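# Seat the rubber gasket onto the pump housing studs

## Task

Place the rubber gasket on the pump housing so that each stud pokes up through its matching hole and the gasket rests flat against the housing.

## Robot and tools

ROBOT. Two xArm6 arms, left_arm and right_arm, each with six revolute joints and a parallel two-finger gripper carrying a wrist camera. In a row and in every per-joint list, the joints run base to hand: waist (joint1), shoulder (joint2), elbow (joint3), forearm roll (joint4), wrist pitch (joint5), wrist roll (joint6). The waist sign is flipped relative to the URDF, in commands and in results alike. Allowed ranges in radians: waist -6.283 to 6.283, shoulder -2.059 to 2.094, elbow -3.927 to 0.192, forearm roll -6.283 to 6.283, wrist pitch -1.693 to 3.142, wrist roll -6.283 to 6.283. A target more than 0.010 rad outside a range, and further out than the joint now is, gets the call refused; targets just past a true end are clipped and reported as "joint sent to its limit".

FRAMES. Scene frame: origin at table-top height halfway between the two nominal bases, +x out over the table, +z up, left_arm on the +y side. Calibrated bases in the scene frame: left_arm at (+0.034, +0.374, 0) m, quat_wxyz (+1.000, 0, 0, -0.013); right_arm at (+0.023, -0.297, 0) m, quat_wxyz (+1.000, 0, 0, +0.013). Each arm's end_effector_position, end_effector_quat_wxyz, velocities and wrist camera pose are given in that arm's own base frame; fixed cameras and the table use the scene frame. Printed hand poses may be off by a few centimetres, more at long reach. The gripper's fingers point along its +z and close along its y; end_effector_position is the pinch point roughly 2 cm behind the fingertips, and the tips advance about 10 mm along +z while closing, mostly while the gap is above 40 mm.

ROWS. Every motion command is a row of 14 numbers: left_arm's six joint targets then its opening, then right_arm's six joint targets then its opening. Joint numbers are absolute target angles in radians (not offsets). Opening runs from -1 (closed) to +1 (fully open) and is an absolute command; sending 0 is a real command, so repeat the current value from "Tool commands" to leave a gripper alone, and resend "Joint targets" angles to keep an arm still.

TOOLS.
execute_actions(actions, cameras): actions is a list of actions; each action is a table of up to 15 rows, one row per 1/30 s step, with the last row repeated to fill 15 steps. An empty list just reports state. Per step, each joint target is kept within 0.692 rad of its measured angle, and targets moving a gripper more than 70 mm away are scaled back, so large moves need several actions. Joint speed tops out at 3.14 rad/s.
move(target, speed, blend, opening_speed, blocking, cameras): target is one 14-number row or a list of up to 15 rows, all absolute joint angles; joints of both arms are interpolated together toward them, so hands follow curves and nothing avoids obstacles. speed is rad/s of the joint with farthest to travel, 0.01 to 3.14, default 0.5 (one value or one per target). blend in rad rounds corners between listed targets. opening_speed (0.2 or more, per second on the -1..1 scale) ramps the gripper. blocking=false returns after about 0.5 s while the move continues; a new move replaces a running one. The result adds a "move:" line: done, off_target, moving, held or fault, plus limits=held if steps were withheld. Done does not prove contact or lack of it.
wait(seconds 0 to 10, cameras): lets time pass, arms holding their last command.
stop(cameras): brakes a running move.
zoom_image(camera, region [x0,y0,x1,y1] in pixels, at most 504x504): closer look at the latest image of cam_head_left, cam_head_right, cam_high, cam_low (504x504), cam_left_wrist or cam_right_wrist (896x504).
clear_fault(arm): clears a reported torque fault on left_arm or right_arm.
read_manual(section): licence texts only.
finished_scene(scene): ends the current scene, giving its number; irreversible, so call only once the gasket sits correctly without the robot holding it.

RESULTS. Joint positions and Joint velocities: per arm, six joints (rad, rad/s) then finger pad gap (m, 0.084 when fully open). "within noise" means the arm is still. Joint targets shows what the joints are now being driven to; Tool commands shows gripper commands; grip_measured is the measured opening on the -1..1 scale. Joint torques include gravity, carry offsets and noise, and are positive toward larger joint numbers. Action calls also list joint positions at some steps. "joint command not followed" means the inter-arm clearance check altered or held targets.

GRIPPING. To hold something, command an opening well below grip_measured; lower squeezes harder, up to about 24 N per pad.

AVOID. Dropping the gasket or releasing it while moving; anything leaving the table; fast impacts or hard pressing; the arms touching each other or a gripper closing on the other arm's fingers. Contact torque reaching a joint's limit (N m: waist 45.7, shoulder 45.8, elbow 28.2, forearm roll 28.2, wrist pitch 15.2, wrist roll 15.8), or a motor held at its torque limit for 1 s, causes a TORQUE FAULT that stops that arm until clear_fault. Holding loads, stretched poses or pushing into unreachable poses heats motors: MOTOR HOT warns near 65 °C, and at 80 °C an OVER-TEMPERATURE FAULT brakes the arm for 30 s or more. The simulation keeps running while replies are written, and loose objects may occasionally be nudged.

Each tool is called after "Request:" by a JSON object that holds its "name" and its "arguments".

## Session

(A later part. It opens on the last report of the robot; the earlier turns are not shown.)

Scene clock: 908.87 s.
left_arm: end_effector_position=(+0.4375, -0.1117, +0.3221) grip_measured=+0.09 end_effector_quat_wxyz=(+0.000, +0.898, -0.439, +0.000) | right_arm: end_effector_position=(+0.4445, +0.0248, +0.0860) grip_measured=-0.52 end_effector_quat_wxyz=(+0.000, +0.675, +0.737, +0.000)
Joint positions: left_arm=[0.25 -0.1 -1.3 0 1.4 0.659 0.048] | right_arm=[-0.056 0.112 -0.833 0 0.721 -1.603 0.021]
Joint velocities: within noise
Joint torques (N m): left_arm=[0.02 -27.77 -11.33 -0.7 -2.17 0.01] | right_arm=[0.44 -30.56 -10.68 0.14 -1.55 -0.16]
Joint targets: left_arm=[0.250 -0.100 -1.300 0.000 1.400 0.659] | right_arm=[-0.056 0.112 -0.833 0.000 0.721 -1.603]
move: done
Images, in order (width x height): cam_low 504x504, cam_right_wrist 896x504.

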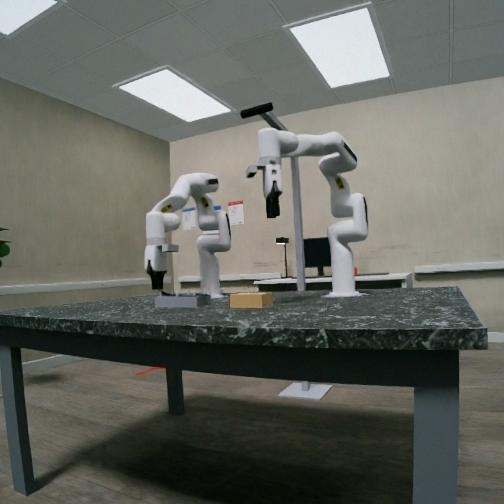

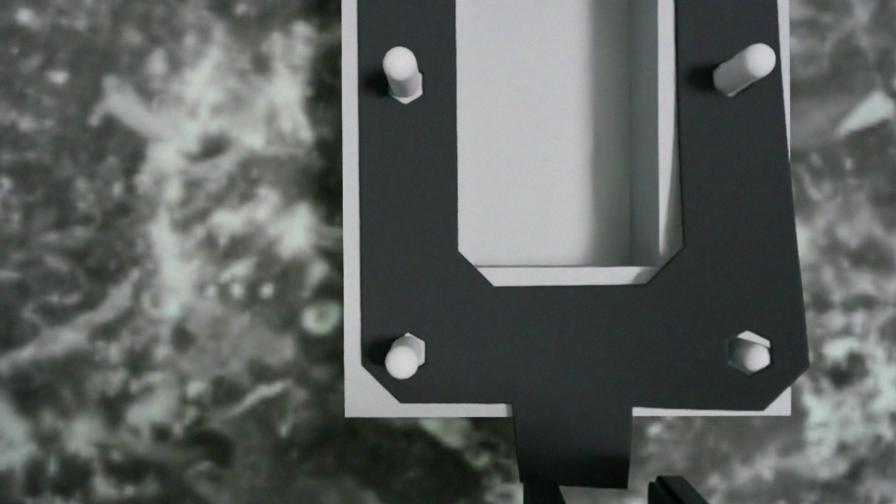

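Request:
{"name": "move", "arguments": {"target": [[0.25,-0.1,-1.3,0,1.4,0.6591,0.1,-0.0557,0.1121,-0.8328,0,0.7207,-1.6028,0.15],[0.25,-0.1,-1.3,0,1.4,0.6591,0.1,-0.066,0.04,-0.8438,0,0.8038,-1.5925,0.15],[0.25,-0.1,-1.3,0,1.4,0.6591,0.1,-0.1992,0.1907,-1.0182,0,0.8275,-1.4594,0.15],[0.25,-0.1,-1.3,0,1.4,0.6591,0.1,-0.1992,0.2679,-0.9885,0,0.7206,-1.4594,0.15],[0.25,-0.1,-1.3,0,1.4,0.6591,0.1,-0.1992,0.2679,-0.9885,0,0.7206,-1.4594,-0.48],[0.25,-0.1,-1.3,0,1.4,0.6591,0.1,-0.1992,0.2425,-0.9958,0,0.7533,-1.4594,-0.48]], "speed": [0.1,0.2,0.2,0.08,0.1,0.03], "opening_speed": 0.6, "cameras": ["cam_right_wrist","cam_low","cam_head_left"]}}

Request:
{"name": "zoom_image", "arguments": {"camera": "cam_low", "region": [130, 260, 230, 320]}}

Request:
{"name": "zoom_image", "arguments": {"camera": "cam_head_left", "region": [275, 230, 375, 310]}}

Scene clock: 933.73 s.
left_arm: end_effector_position=(+0.4375, -0.1117, +0.3221) grip_measured=+0.09 end_effector_quat_wxyz=(+0.000, +0.898, -0.439, +0.000) | right_arm: end_effector_position=(+0.4774, +0.0964, +0.0820) grip_measured=-0.50 end_effector_quat_wxyz=(+0.000, +0.675, +0.737, +0.000)
Joint positions: left_arm=[0.25 -0.1 -1.3 0 1.4 0.659 0.048] | right_arm=[-0.199 0.243 -0.996 0 0.753 -1.459 0.022]
Joint velocities: within noise
Joint torques (N m): left_arm=[0.05 -27.61 -11.38 -0.36 -2.26 0] | right_arm=[-0.4 -36.53 -10.75 0.13 -1.49 -0.19]
Joint targets: left_arm=[0.250 -0.100 -1.300 0.000 1.400 0.659] | right_arm=[-0.199 0.242 -0.996 0.000 0.753 -1.459]
move: done
Images, in order (width x height): cam_head_left 504x504, cam_low 504x504, cam_right_wrist 896x504.

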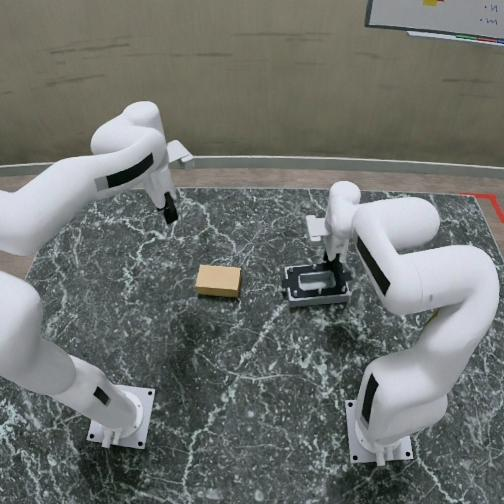

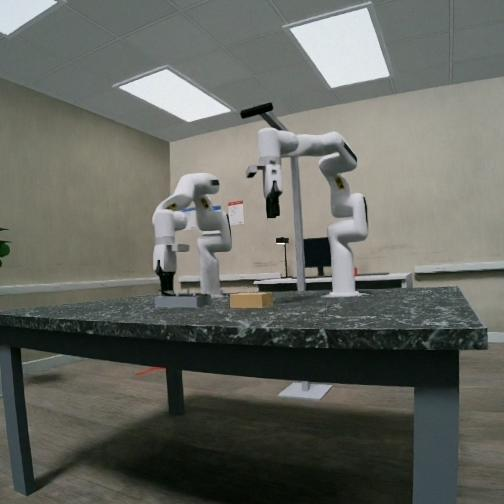

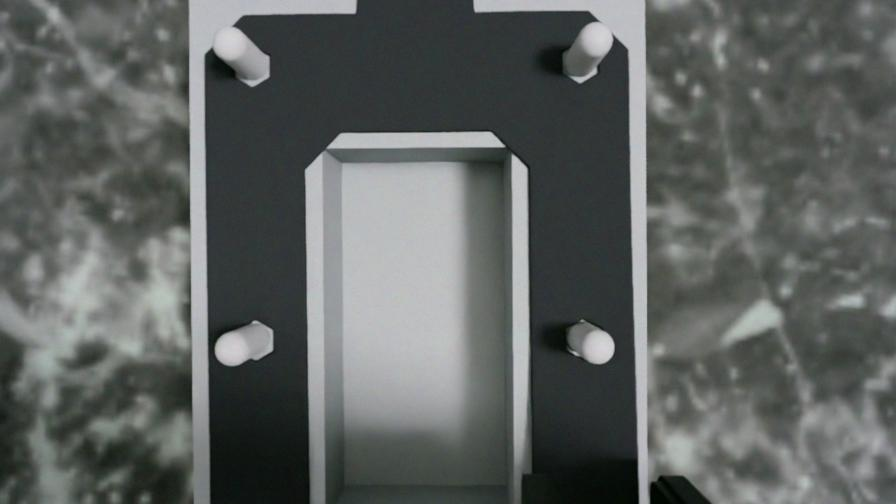

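Scaled by 5.040 from the camera's 504x504 image, which has a finer 720x720 frame.

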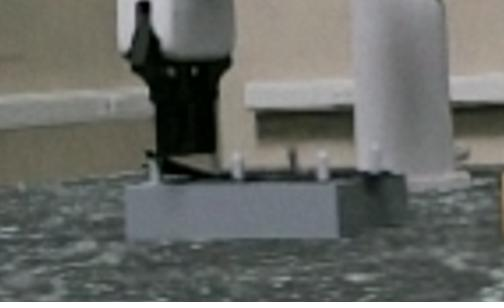

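Scaled by 5.040 from the camera's 504x504 image, which has a finer 720x720 frame.

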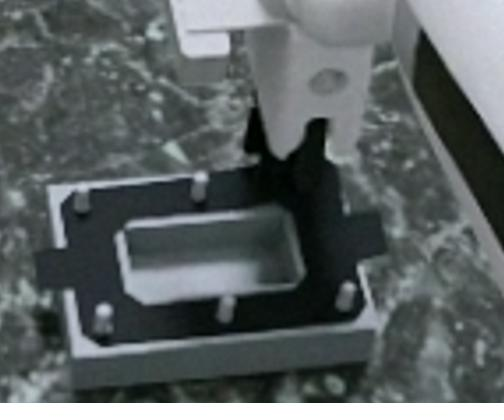

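Request:
{"name": "move", "arguments": {"target": [[0.25,-0.1,-1.3,0,1.4,0.6591,0.1,-0.1992,0.1907,-1.0182,0,0.8275,-1.4594,-0.48],[0.25,-0.1,-1.3,0,1.4,0.6591,0.1,-0.1849,0.1907,-1.0182,0,0.8275,-1.4737,0.1],[0.25,-0.1,-1.3,0,1.4,0.6591,0.1,-0.1849,0.267,-0.9857,0,0.7187,-1.4737,0.1],[0.25,-0.1,-1.3,0,1.4,0.6591,0.1,-0.1849,0.267,-0.9857,0,0.7187,-1.4737,-0.5]], "speed": [0.1,0.1,0.08,0.03], "opening_speed": 0.6, "cameras": ["cam_low","cam_head_left"]}}

Request:
{"name": "zoom_image", "arguments": {"camera": "cam_low", "region": [140, 270, 200, 310]}}

Request:
{"name": "zoom_image", "arguments": {"camera": "cam_head_left", "region": [275, 230, 375, 310]}}

Scene clock: 948.37 s.
left_arm: end_effector_position=(+0.4375, -0.1117, +0.3221) grip_measured=+0.09 end_effector_quat_wxyz=(+0.000, +0.898, -0.439, +0.000) | right_arm: end_effector_position=(+0.4782, +0.0894, +0.0691) grip_measured=-0.52 end_effector_quat_wxyz=(+0.000, +0.675, +0.737, +0.000)
Joint positions: left_arm=[0.25 -0.1 -1.3 0 1.4 0.659 0.048] | right_arm=[-0.185 0.267 -0.986 0 0.719 -1.474 0.021]
Joint velocities: within noise
Joint torques (N m): left_arm=[-0.13 -28.01 -11.39 -0.26 -2.27 -0.06] | right_arm=[-0.11 -35.49 -10.57 0.19 -1.57 -0.05]
Joint targets: left_arm=[0.250 -0.100 -1.300 0.000 1.400 0.659] | right_arm=[-0.185 0.267 -0.986 0.000 0.719 -1.474]
move: done
Images, in order (width x height): cam_head_left 504x504, cam_low 504x504.

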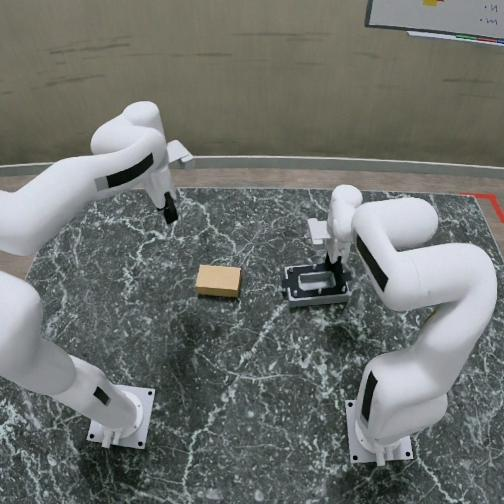

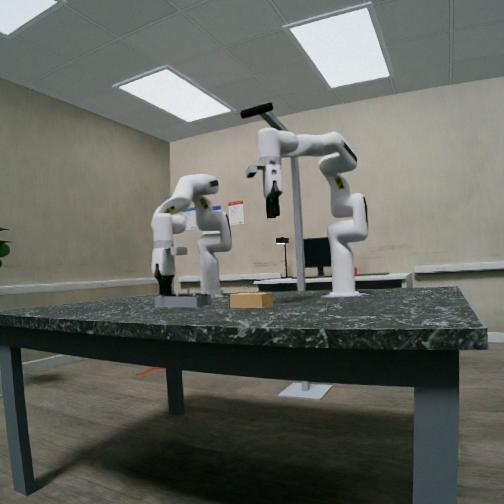

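Scaled by 8.400 from the camera's 504x504 image, which has a finer 720x720 frame.

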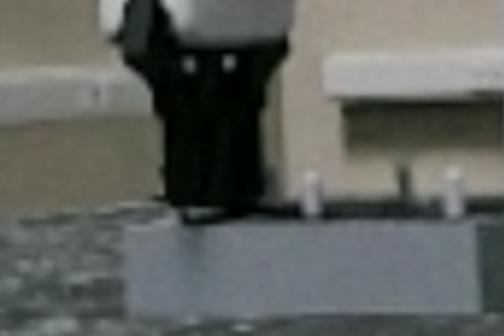

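Scaled by 5.040 from the camera's 504x504 image, which has a finer 720x720 frame.

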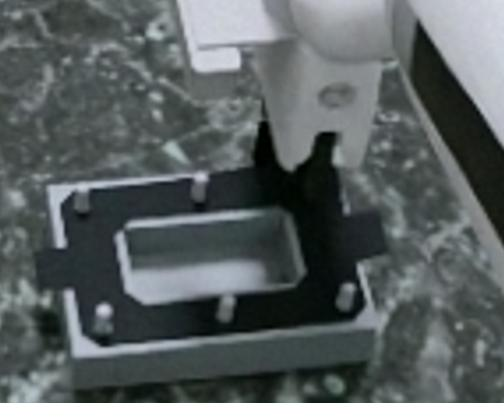

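Request:
{"name": "move", "arguments": {"target": [0.25,-0.1,-1.3,0,1.4,0.6591,0.1,-0.1849,0.2444,-0.9915,0,0.7471,-1.4737,-0.53], "speed": 0.02, "cameras": ["cam_low","cam_head_left","cam_right_wrist"]}}

Request:
{"name": "zoom_image", "arguments": {"camera": "cam_low", "region": [140, 270, 200, 310]}}

Request:
{"name": "zoom_image", "arguments": {"camera": "cam_head_left", "region": [275, 230, 375, 310]}}

Scene clock: 954.60 s.
left_arm: end_effector_position=(+0.4375, -0.1117, +0.3221) grip_measured=+0.09 end_effector_quat_wxyz=(+0.000, +0.898, -0.439, +0.000) | right_arm: end_effector_position=(+0.4781, +0.0894, +0.0800) grip_measured=-0.55 end_effector_quat_wxyz=(+0.000, +0.675, +0.737, +0.000)
Joint positions: left_arm=[0.25 -0.1 -1.3 0 1.4 0.659 0.048] | right_arm=[-0.185 0.244 -0.991 0 0.747 -1.474 0.02]
Joint velocities: within noise
Joint torques (N m): left_arm=[-0.09 -27.84 -11.43 -0.24 -2.28 -0.09] | right_arm=[-0.43 -36.33 -10.81 0.1 -1.54 0.04]
Joint targets: left_arm=[0.250 -0.100 -1.300 0.000 1.400 0.659] | right_arm=[-0.185 0.244 -0.992 0.000 0.747 -1.474]
move: done
Images, in order (width x height): cam_head_left 504x504, cam_low 504x504, cam_right_wrist 896x504.

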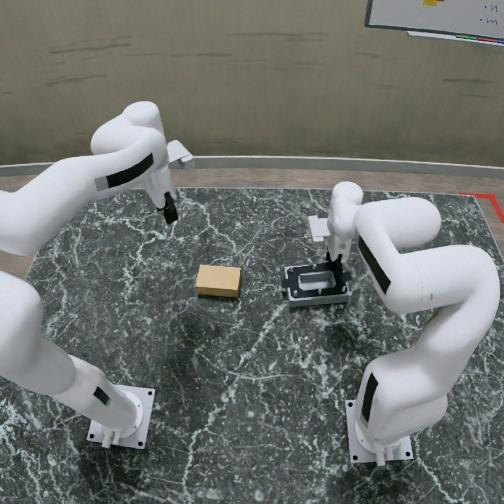

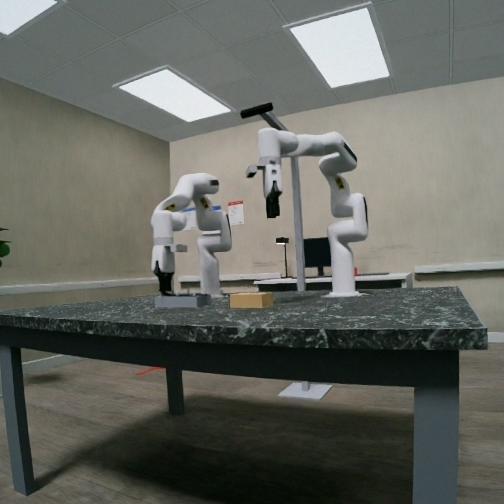

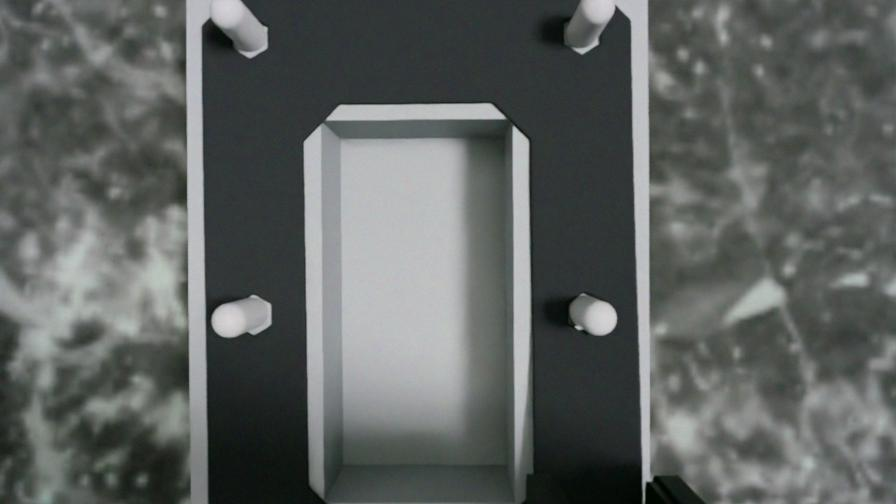

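Scaled by 8.400 from the camera's 504x504 image, which has a finer 720x720 frame.

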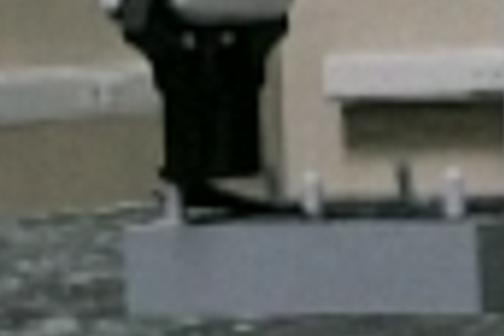

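Scaled by 5.040 from the camera's 504x504 image, which has a finer 720x720 frame.

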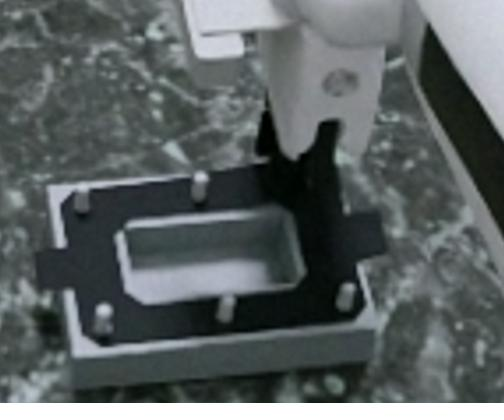

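Request:
{"name": "move", "arguments": {"target": [[0.25,-0.1,-1.3,0,1.4,0.6591,0.1,-0.1849,0.2252,-0.9989,0,0.7737,-1.4737,-0.55],[0.25,-0.1,-1.3,0,1.4,0.6591,0.1,-0.1782,0.2316,-1.0075,0,0.7759,-1.4804,-0.55],[0.25,-0.1,-1.3,0,1.4,0.6591,0.1,-0.1782,0.2719,-0.9941,0,0.7222,-1.4804,-0.55]], "speed": [0.02,0.02,0.03], "cameras": ["cam_low","cam_head_left","cam_right_wrist"]}}

Request:
{"name": "zoom_image", "arguments": {"camera": "cam_low", "region": [140, 270, 200, 310]}}

Request:
{"name": "zoom_image", "arguments": {"camera": "cam_head_left", "region": [275, 230, 375, 310]}}

Request:
{"name": "move", "arguments": {"target": [[0.25,-0.1,-1.3,0,1.4,0.6591,0.1,-0.1782,0.2719,-0.9941,0,0.7222,-1.4804,0.0],[0.25,-0.1,-1.3,0,1.4,0.6591,0.1,-0.1662,0.1662,-1.0182,0,0.852,-1.4924,0.0]], "speed": 0.1, "opening_speed": 0.4, "cameras": ["cam_low","cam_head_left","cam_right_wrist"]}}

Request:
{"name": "zoom_image", "arguments": {"camera": "cam_low", "region": [140, 270, 200, 310]}}

Request:
{"name": "zoom_image", "arguments": {"camera": "cam_head_left", "region": [275, 230, 375, 310]}}

Scene clock: 973.87 s.
left_arm: end_effector_position=(+0.4375, -0.1117, +0.3221) grip_measured=+0.09 end_effector_quat_wxyz=(+0.000, +0.898, -0.439, +0.000) | right_arm: end_effector_position=(+0.4808, +0.0866, +0.0694) grip_measured=-0.57 end_effector_quat_wxyz=(+0.000, +0.675, +0.737, +0.000)
Joint positions: left_arm=[0.25 -0.1 -1.3 0 1.4 0.659 0.048] | right_arm=[-0.178 0.272 -0.994 0 0.722 -1.48 0.019]
Joint velocities: within noise
Joint torques (N m): left_arm=[-0.26 -27.92 -11.4 -0.28 -2.23 -0.09] | right_arm=[0.11 -35.17 -10.17 0.08 -1.89 -0.13]
Joint targets: left_arm=[0.250 -0.100 -1.300 0.000 1.400 0.659] | right_arm=[-0.178 0.272 -0.994 0.000 0.722 -1.480]
MOTOR HOT: the elbow of the left arm reports 65 °C; the controller stops that arm at 80 °C. To cool a motor, set the load down, stop pushing, or move to a pose that needs little force. At that limit the left arm can sag while its brakes close.
move: done
Images, in order (width x height): cam_head_left 504x504, cam_low 504x504, cam_right_wrist 896x504.

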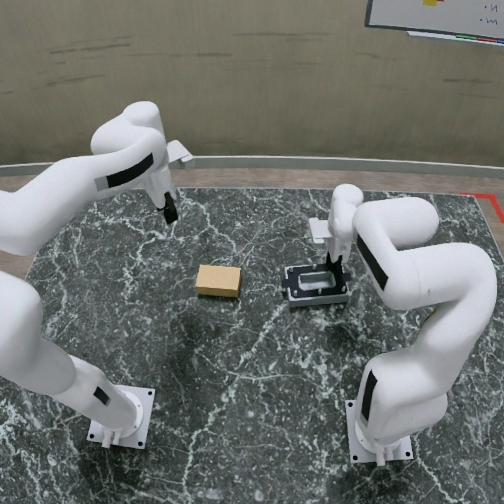

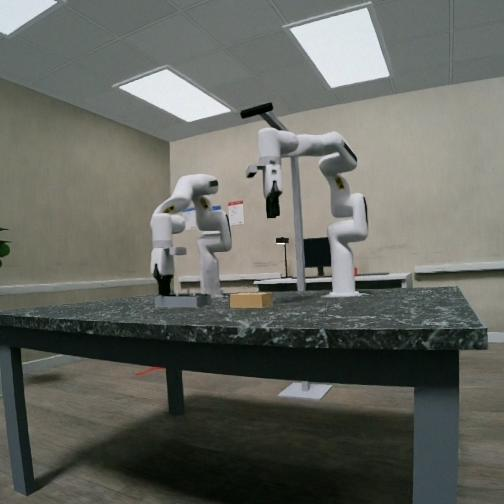

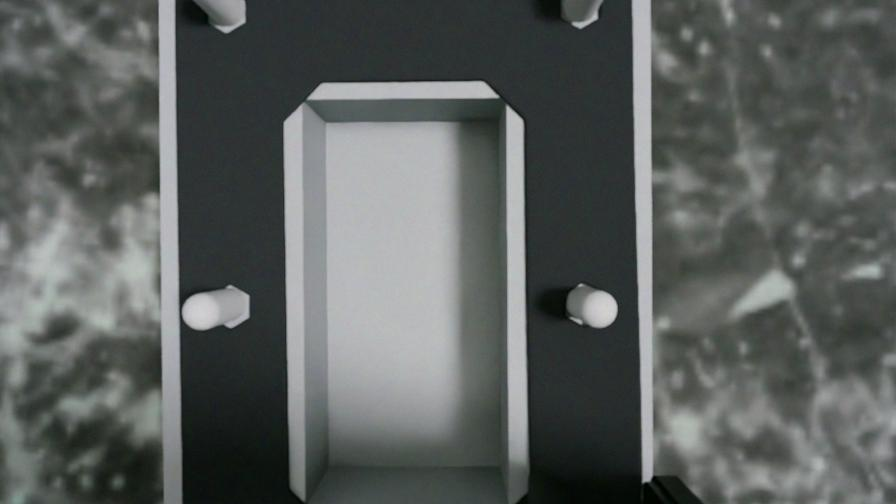

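Scaled by 8.400 from the camera's 504x504 image, which has a finer 720x720 frame.

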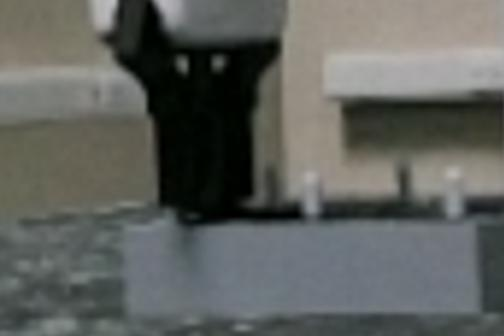

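Scaled by 5.040 from the camera's 504x504 image, which has a finer 720x720 frame.

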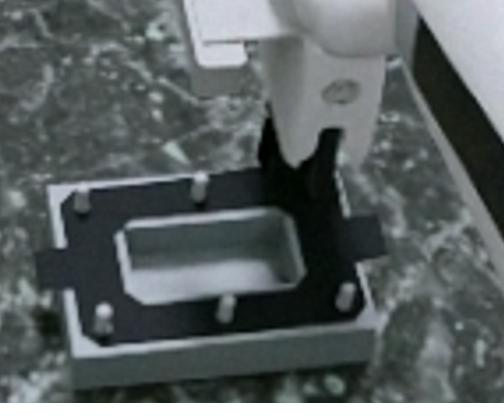

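Scene clock: 977.10 s.
left_arm: end_effector_position=(+0.4375, -0.1117, +0.3221) grip_measured=+0.09 end_effector_quat_wxyz=(+0.000, +0.898, -0.439, +0.000) | right_arm: end_effector_position=(+0.4779, +0.0802, +0.1200) grip_measured=-0.01 end_effector_quat_wxyz=(+0.000, +0.675, +0.737, +0.000)
Joint positions: left_arm=[0.25 -0.1 -1.3 0 1.4 0.659 0.048] | right_arm=[-0.166 0.166 -1.018 0 0.852 -1.492 0.044]
Joint velocities: within noise
Joint torques (N m): left_arm=[-0.26 -27.82 -11.67 -0.28 -2.25 -0.03] | right_arm=[0.47 -35.32 -11.26 0.04 -1.56 -0.13]
Joint targets: left_arm=[0.250 -0.100 -1.300 0.000 1.400 0.659] | right_arm=[-0.166 0.166 -1.018 0.000 0.852 -1.492]
MOTOR HOT: still on. The elbow of the left arm reports 65 °C.
move: done
Images, in order (width x height): cam_head_left 504x504, cam_low 504x504, cam_right_wrist 896x504.

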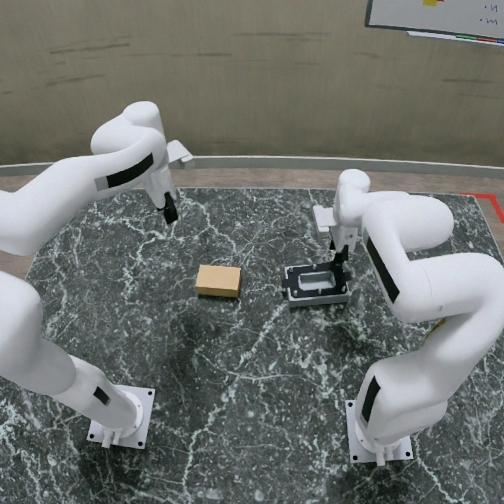

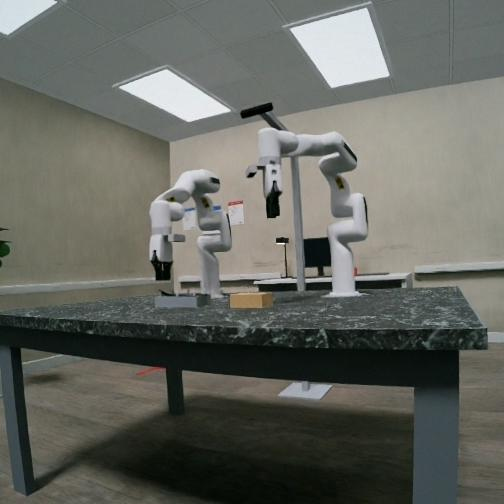

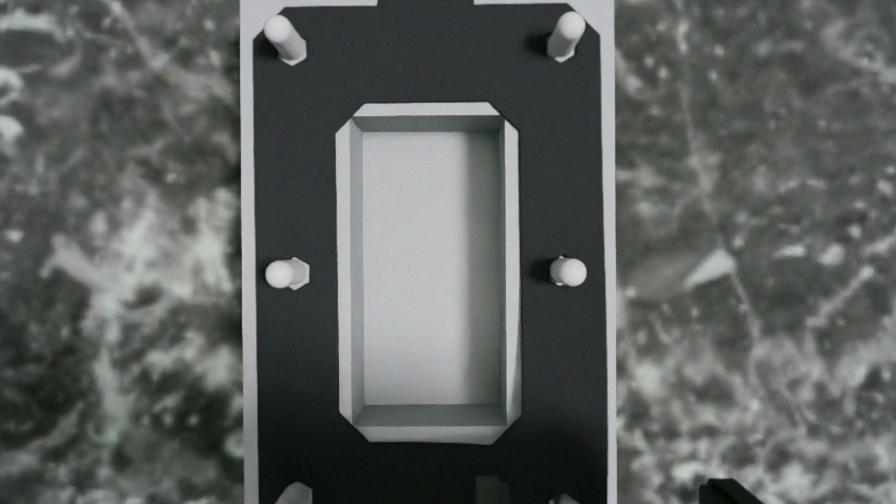

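Scaled by 8.400 from the camera's 504x504 image, which has a finer 720x720 frame.

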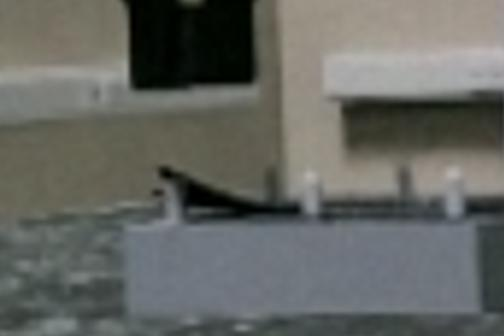

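Scaled by 5.040 from the camera's 504x504 image, which has a finer 720x720 frame.

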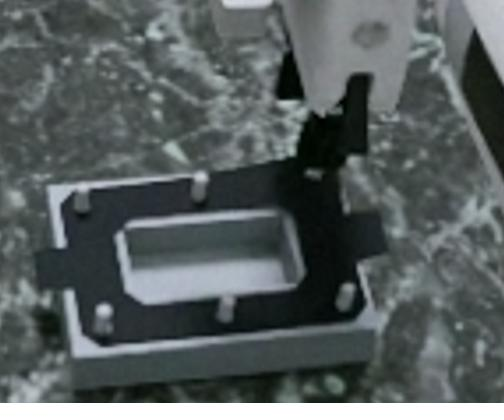

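Request:
{"name": "move", "arguments": {"target": [0.25,-0.4,-2.2,0,1.4,0.6591,0.1,-0.1397,0.12,-1.0182,0,0.898,-1.5189,-0.5], "speed": 0.6, "cameras": ["cam_low","cam_head_left","cam_right_wrist"]}}

Request:
{"name": "zoom_image", "arguments": {"camera": "cam_right_wrist", "region": [460, 354, 640, 504]}}

Scene clock: 984.80 s.
left_arm: end_effector_position=(+0.3010, -0.0769, +0.8629) grip_measured=+0.09 end_effector_quat_wxyz=(-0.115, +0.742, -0.362, +0.553) | right_arm: end_effector_position=(+0.4747, +0.0668, +0.1388) grip_measured=-0.52 end_effector_quat_wxyz=(+0.000, +0.675, +0.737, +0.000)
Joint positions: left_arm=[0.25 -0.4 -2.2 0 1.4 0.659 0.048] | right_arm=[-0.14 0.12 -1.018 0 0.898 -1.519 0.021]
Joint velocities: within noise
Joint torques (N m): left_arm=[-0.17 -3.59 -4.34 -0.3 -3.3 -0.04] | right_arm=[0.48 -34.14 -11.36 0.16 -1.56 -0.22]
Joint targets: left_arm=[0.250 -0.400 -2.200 0.000 1.400 0.659] | right_arm=[-0.140 0.120 -1.018 0.000 0.898 -1.519]
MOTOR HOT: still on. The elbow of the left arm reports 65 °C.
move: done
Images, in order (width x height): cam_head_left 504x504, cam_low 504x504, cam_right_wrist 896x504.

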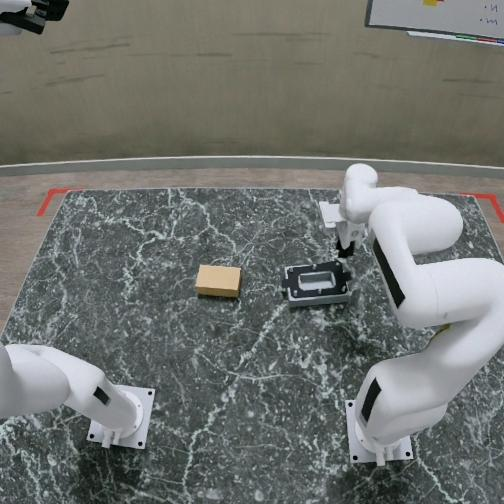

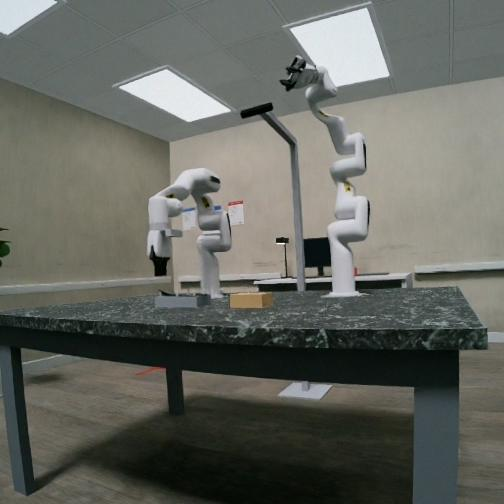

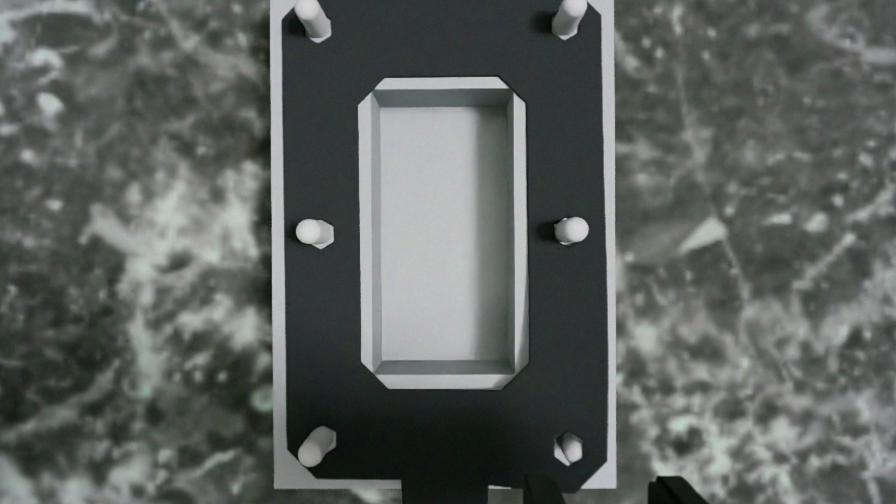

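Scaled by 2.800 from the camera's 896x504 image, which has a finer 1280x720 frame.

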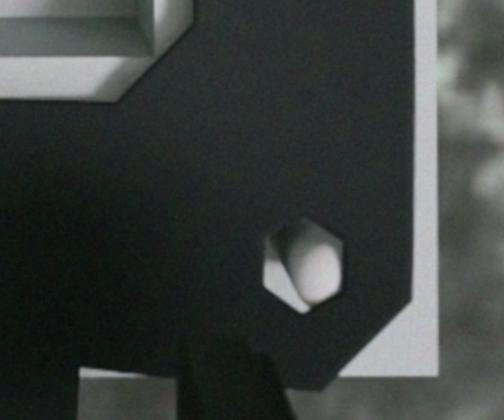

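Request:
{"name": "move", "arguments": {"target": [[0.25,-0.4,-2.2,0,1.4,0.6591,0.1,-0.1849,0.1907,-1.0182,0,0.8275,-1.4737,0.1],[0.25,-0.4,-2.2,0,1.4,0.6591,0.1,-0.1849,0.267,-0.9857,0,0.7187,-1.4737,0.1],[0.25,-0.4,-2.2,0,1.4,0.6591,0.1,-0.1849,0.267,-0.9857,0,0.7187,-1.4737,-0.5],[0.25,-0.4,-2.2,0,1.4,0.6591,0.1,-0.1849,0.2155,-1.002,0,0.7865,-1.4737,-0.53]], "speed": [0.2,0.1,0.1,0.03], "opening_speed": 0.6, "cameras": ["cam_low","cam_right_wrist"]}}

Request:
{"name": "zoom_image", "arguments": {"camera": "cam_low", "region": [140, 270, 200, 310]}}

Request:
{"name": "move", "arguments": {"target": [[0.25,-0.4,-2.2,0,1.4,0.6591,0.1,-0.1738,0.2274,-1.0187,0,0.7913,-1.4848,-0.55]], "speed": 0.02, "cameras": ["cam_low","cam_head_left"]}}

Request:
{"name": "zoom_image", "arguments": {"camera": "cam_low", "region": [140, 270, 200, 310]}}

Request:
{"name": "zoom_image", "arguments": {"camera": "cam_head_left", "region": [275, 230, 375, 310]}}

Scene clock: 999.73 s.
left_arm: end_effector_position=(+0.3009, -0.0768, +0.8630) grip_measured=+0.09 end_effector_quat_wxyz=(-0.115, +0.742, -0.362, +0.553) | right_arm: end_effector_position=(+0.4780, +0.0894, +0.0949) grip_measured=-0.55 end_effector_quat_wxyz=(+0.000, +0.675, +0.737, +0.000)
Joint positions: left_arm=[0.25 -0.4 -2.2 0 1.4 0.659 0.048] | right_arm=[-0.185 0.215 -1.002 0 0.787 -1.474 0.02]
Joint velocities: within noise
Joint torques (N m): left_arm=[-0.22 -2.47 -4.4 -0.23 -3.11 -0.12] | right_arm=[-0.18 -36.02 -10.86 0.1 -1.63 -0.11]
Joint targets: left_arm=[0.250 -0.400 -2.200 0.000 1.400 0.659] | right_arm=[-0.185 0.216 -1.002 0.000 0.786 -1.474]
MOTOR HOT: cleared for the motors of the left arm.
move: done
Images, in order (width x height): cam_low 504x504, cam_right_wrist 896x504.

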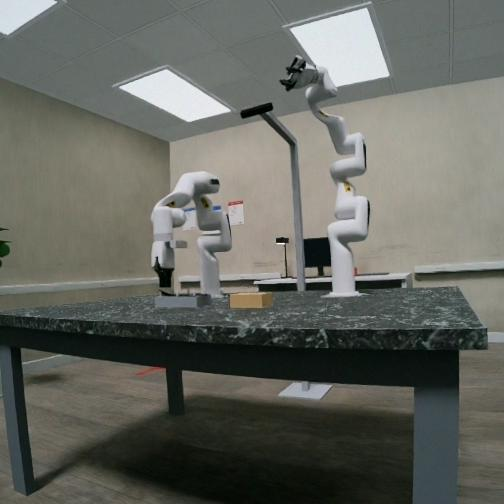

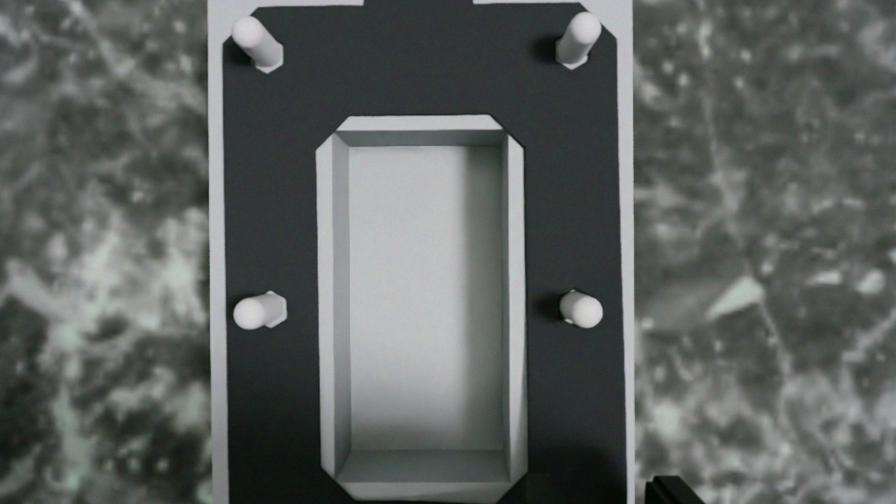

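Scaled by 8.400 from the camera's 504x504 image, which has a finer 720x720 frame.

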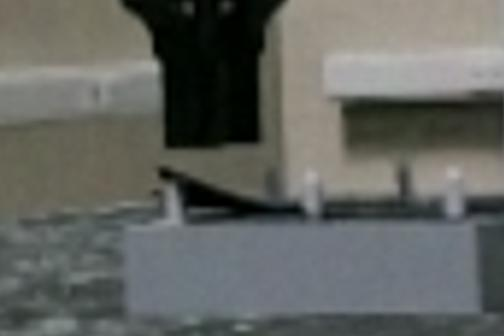

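Scene clock: 1000.80 s.
left_arm: end_effector_position=(+0.3009, -0.0768, +0.8630) grip_measured=+0.09 end_effector_quat_wxyz=(-0.115, +0.742, -0.362, +0.553) | right_arm: end_effector_position=(+0.4830, +0.0848, +0.0950) grip_measured=-0.57 end_effector_quat_wxyz=(+0.000, +0.675, +0.737, +0.000)
Joint positions: left_arm=[0.25 -0.4 -2.2 0 1.4 0.659 0.048] | right_arm=[-0.174 0.227 -1.019 0 0.791 -1.485 0.019]
Joint velocities: within noise
Joint torques (N m): left_arm=[-0.26 -2.35 -4.37 -0.38 -3.15 -0.1] | right_arm=[0.52 -34.86 -11.21 0.1 -1.65 -0.21]
Joint targets: left_arm=[0.250 -0.400 -2.200 0.000 1.400 0.659] | right_arm=[-0.174 0.227 -1.019 0.000 0.791 -1.485]
move: done
Images, in order (width x height): cam_head_left 504x504, cam_low 504x504.

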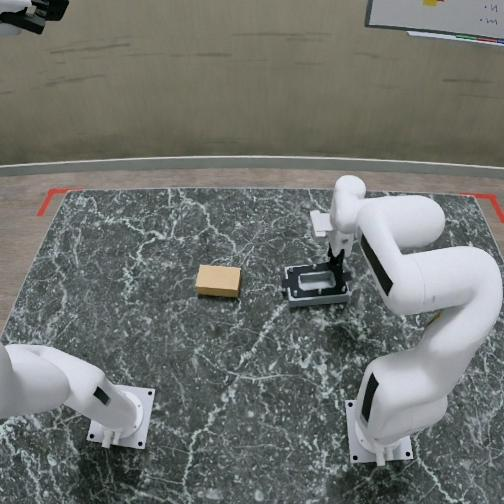

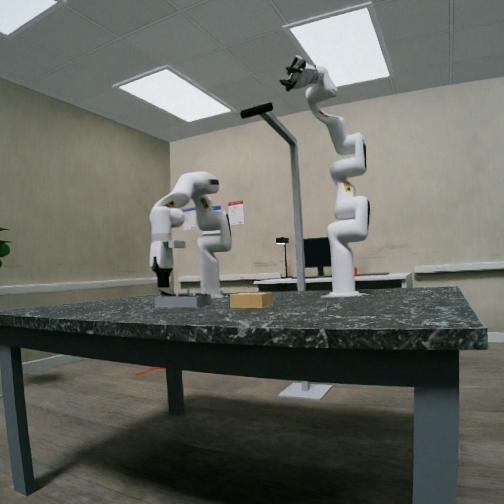

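Scaled by 8.400 from the camera's 504x504 image, which has a finer 720x720 frame.

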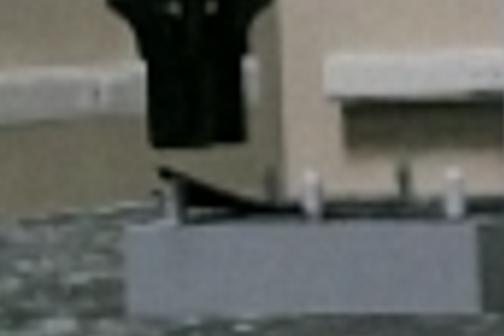

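Scaled by 5.040 from the camera's 504x504 image, which has a finer 720x720 frame.

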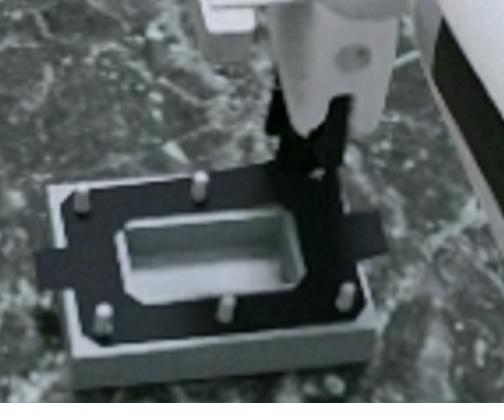

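Request:
{"name": "move", "arguments": {"target": [[0.25,-0.4,-2.2,0,1.4,0.6591,0.1,-0.1849,0.2155,-1.002,0,0.7865,-1.4737,0.1],[0.25,-0.4,-2.2,0,1.4,0.6591,0.1,-0.1849,0.2689,-0.9847,0,0.7158,-1.4737,0.1],[0.25,-0.4,-2.2,0,1.4,0.6591,0.1,-0.1849,0.2689,-0.9847,0,0.7158,-1.4737,-0.56],[0.25,-0.4,-2.2,0,1.4,0.6591,0.1,-0.1849,0.2484,-0.9905,0,0.7421,-1.4737,-0.56],[0.25,-0.4,-2.2,0,1.4,0.6591,0.1,-0.1738,0.26,-1.0067,0,0.7467,-1.4848,-0.56],[0.25,-0.4,-2.2,0,1.4,0.6591,0.1,-0.1738,0.2768,-1.0014,0,0.7246,-1.4848,-0.56]], "speed": [0.2,0.1,0.1,0.02,0.02,0.02], "opening_speed": 0.8, "cameras": ["cam_low","cam_right_wrist"]}}

Request:
{"name": "zoom_image", "arguments": {"camera": "cam_low", "region": [140, 270, 200, 310]}}

Request:
{"name": "move", "arguments": {"target": [[0.25,-0.4,-2.2,0,1.4,0.6591,0.1,-0.1738,0.2768,-1.0014,0,0.7246,-1.4848,0.0],[0.25,-0.4,-2.2,0,1.4,0.6591,0.1,-0.1662,0.1662,-1.0182,0,0.852,-1.4924,0.0],[0.25,-0.4,-2.2,0,1.4,0.6591,0.1,-0.1397,0.12,-1.0182,0,0.898,-1.5189,-0.5]], "speed": 0.1, "opening_speed": 0.8, "cameras": ["cam_low","cam_head_left","cam_right_wrist"]}}

Request:
{"name": "zoom_image", "arguments": {"camera": "cam_low", "region": [140, 270, 200, 310]}}

Request:
{"name": "zoom_image", "arguments": {"camera": "cam_right_wrist", "region": [460, 354, 640, 504]}}

Scene clock: 1021.97 s.
left_arm: end_effector_position=(+0.3009, -0.0768, +0.8630) grip_measured=+0.09 end_effector_quat_wxyz=(-0.115, +0.742, -0.362, +0.553) | right_arm: end_effector_position=(+0.4829, +0.0848, +0.0695) grip_measured=-0.58 end_effector_quat_wxyz=(+0.000, +0.675, +0.737, +0.000)
Joint positions: left_arm=[0.25 -0.4 -2.2 0 1.4 0.659 0.048] | right_arm=[-0.174 0.277 -1.001 0 0.725 -1.485 0.019]
Joint velocities: within noise
Joint torques (N m): left_arm=[-0.09 -2.38 -4.12 -0.3 -3.15 -0.12] | right_arm=[0.35 -35.46 -10.32 0.09 -1.78 -0.15]
Joint targets: left_arm=[0.250 -0.400 -2.200 0.000 1.400 0.659] | right_arm=[-0.174 0.277 -1.001 0.000 0.725 -1.485]
move: done
Images, in order (width x height): cam_low 504x504, cam_right_wrist 896x504.

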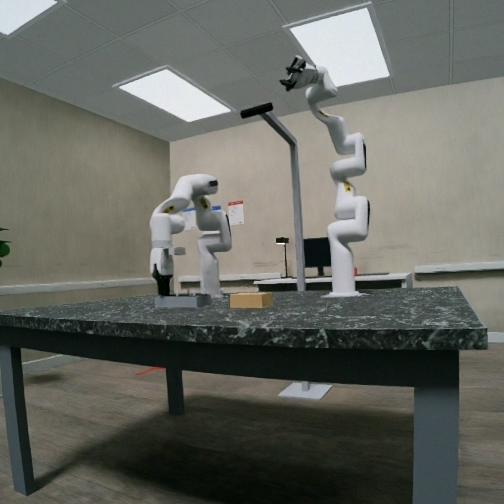

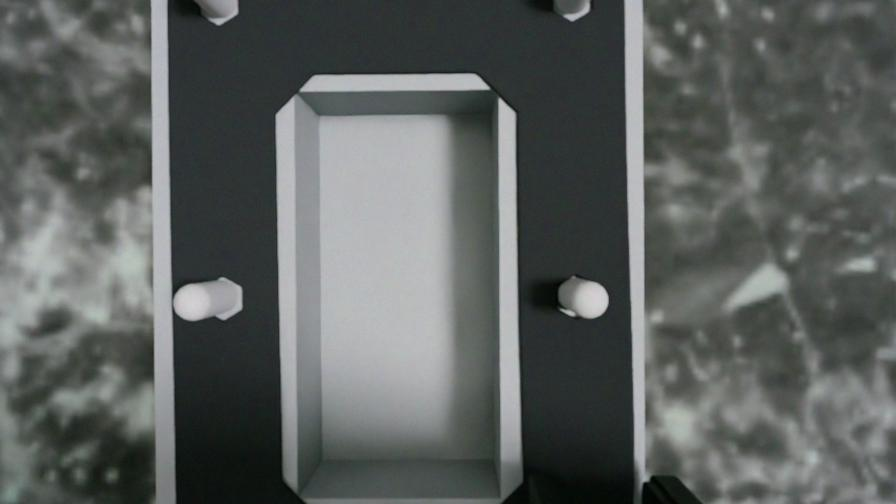

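Scaled by 8.400 from the camera's 504x504 image, which has a finer 720x720 frame.

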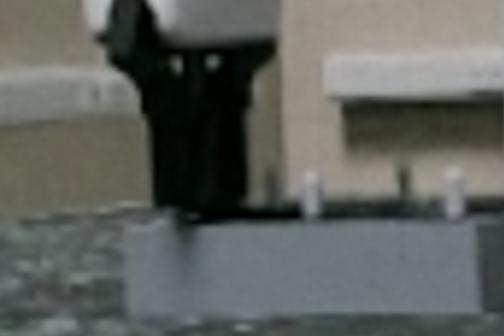

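Scene clock: 1025.87 s.
left_arm: end_effector_position=(+0.3009, -0.0768, +0.8630) grip_measured=+0.09 end_effector_quat_wxyz=(-0.115, +0.742, -0.362, +0.553) | right_arm: end_effector_position=(+0.4747, +0.0668, +0.1388) grip_measured=-0.52 end_effector_quat_wxyz=(+0.000, +0.675, +0.737, +0.000)
Joint positions: left_arm=[0.25 -0.4 -2.2 0 1.4 0.659 0.048] | right_arm=[-0.14 0.12 -1.018 0 0.898 -1.519 0.021]
Joint velocities: within noise
Joint torques (N m): left_arm=[-0.07 -2.48 -4.16 -0.31 -3.07 -0.07] | right_arm=[0.33 -34.35 -11.41 0.03 -1.7 -0.13]
Joint targets: left_arm=[0.250 -0.400 -2.200 0.000 1.400 0.659] | right_arm=[-0.140 0.120 -1.018 0.000 0.898 -1.519]
move: done
Images, in order (width x height): cam_head_left 504x504, cam_low 504x504, cam_right_wrist 896x504.

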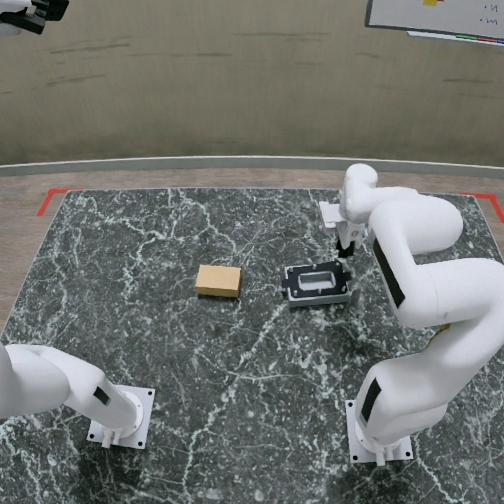

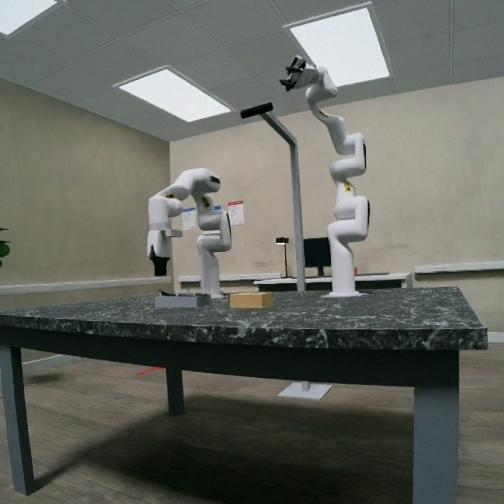

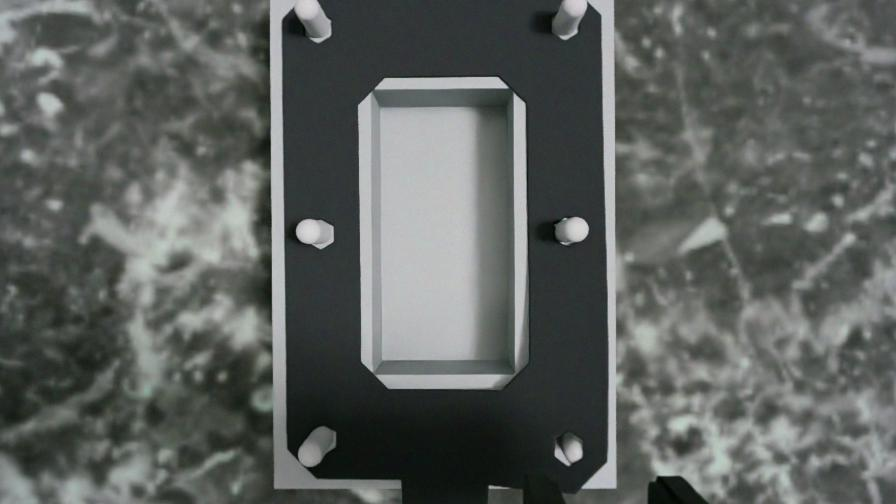

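Scaled by 8.400 from the camera's 504x504 image, which has a finer 720x720 frame.

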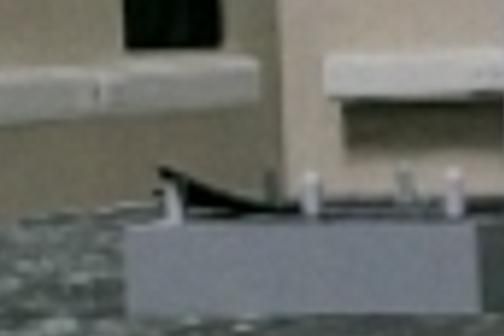

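Scaled by 2.800 from the camera's 896x504 image, which has a finer 1280x720 frame.

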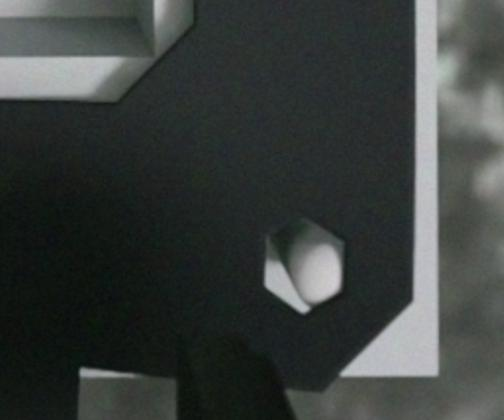

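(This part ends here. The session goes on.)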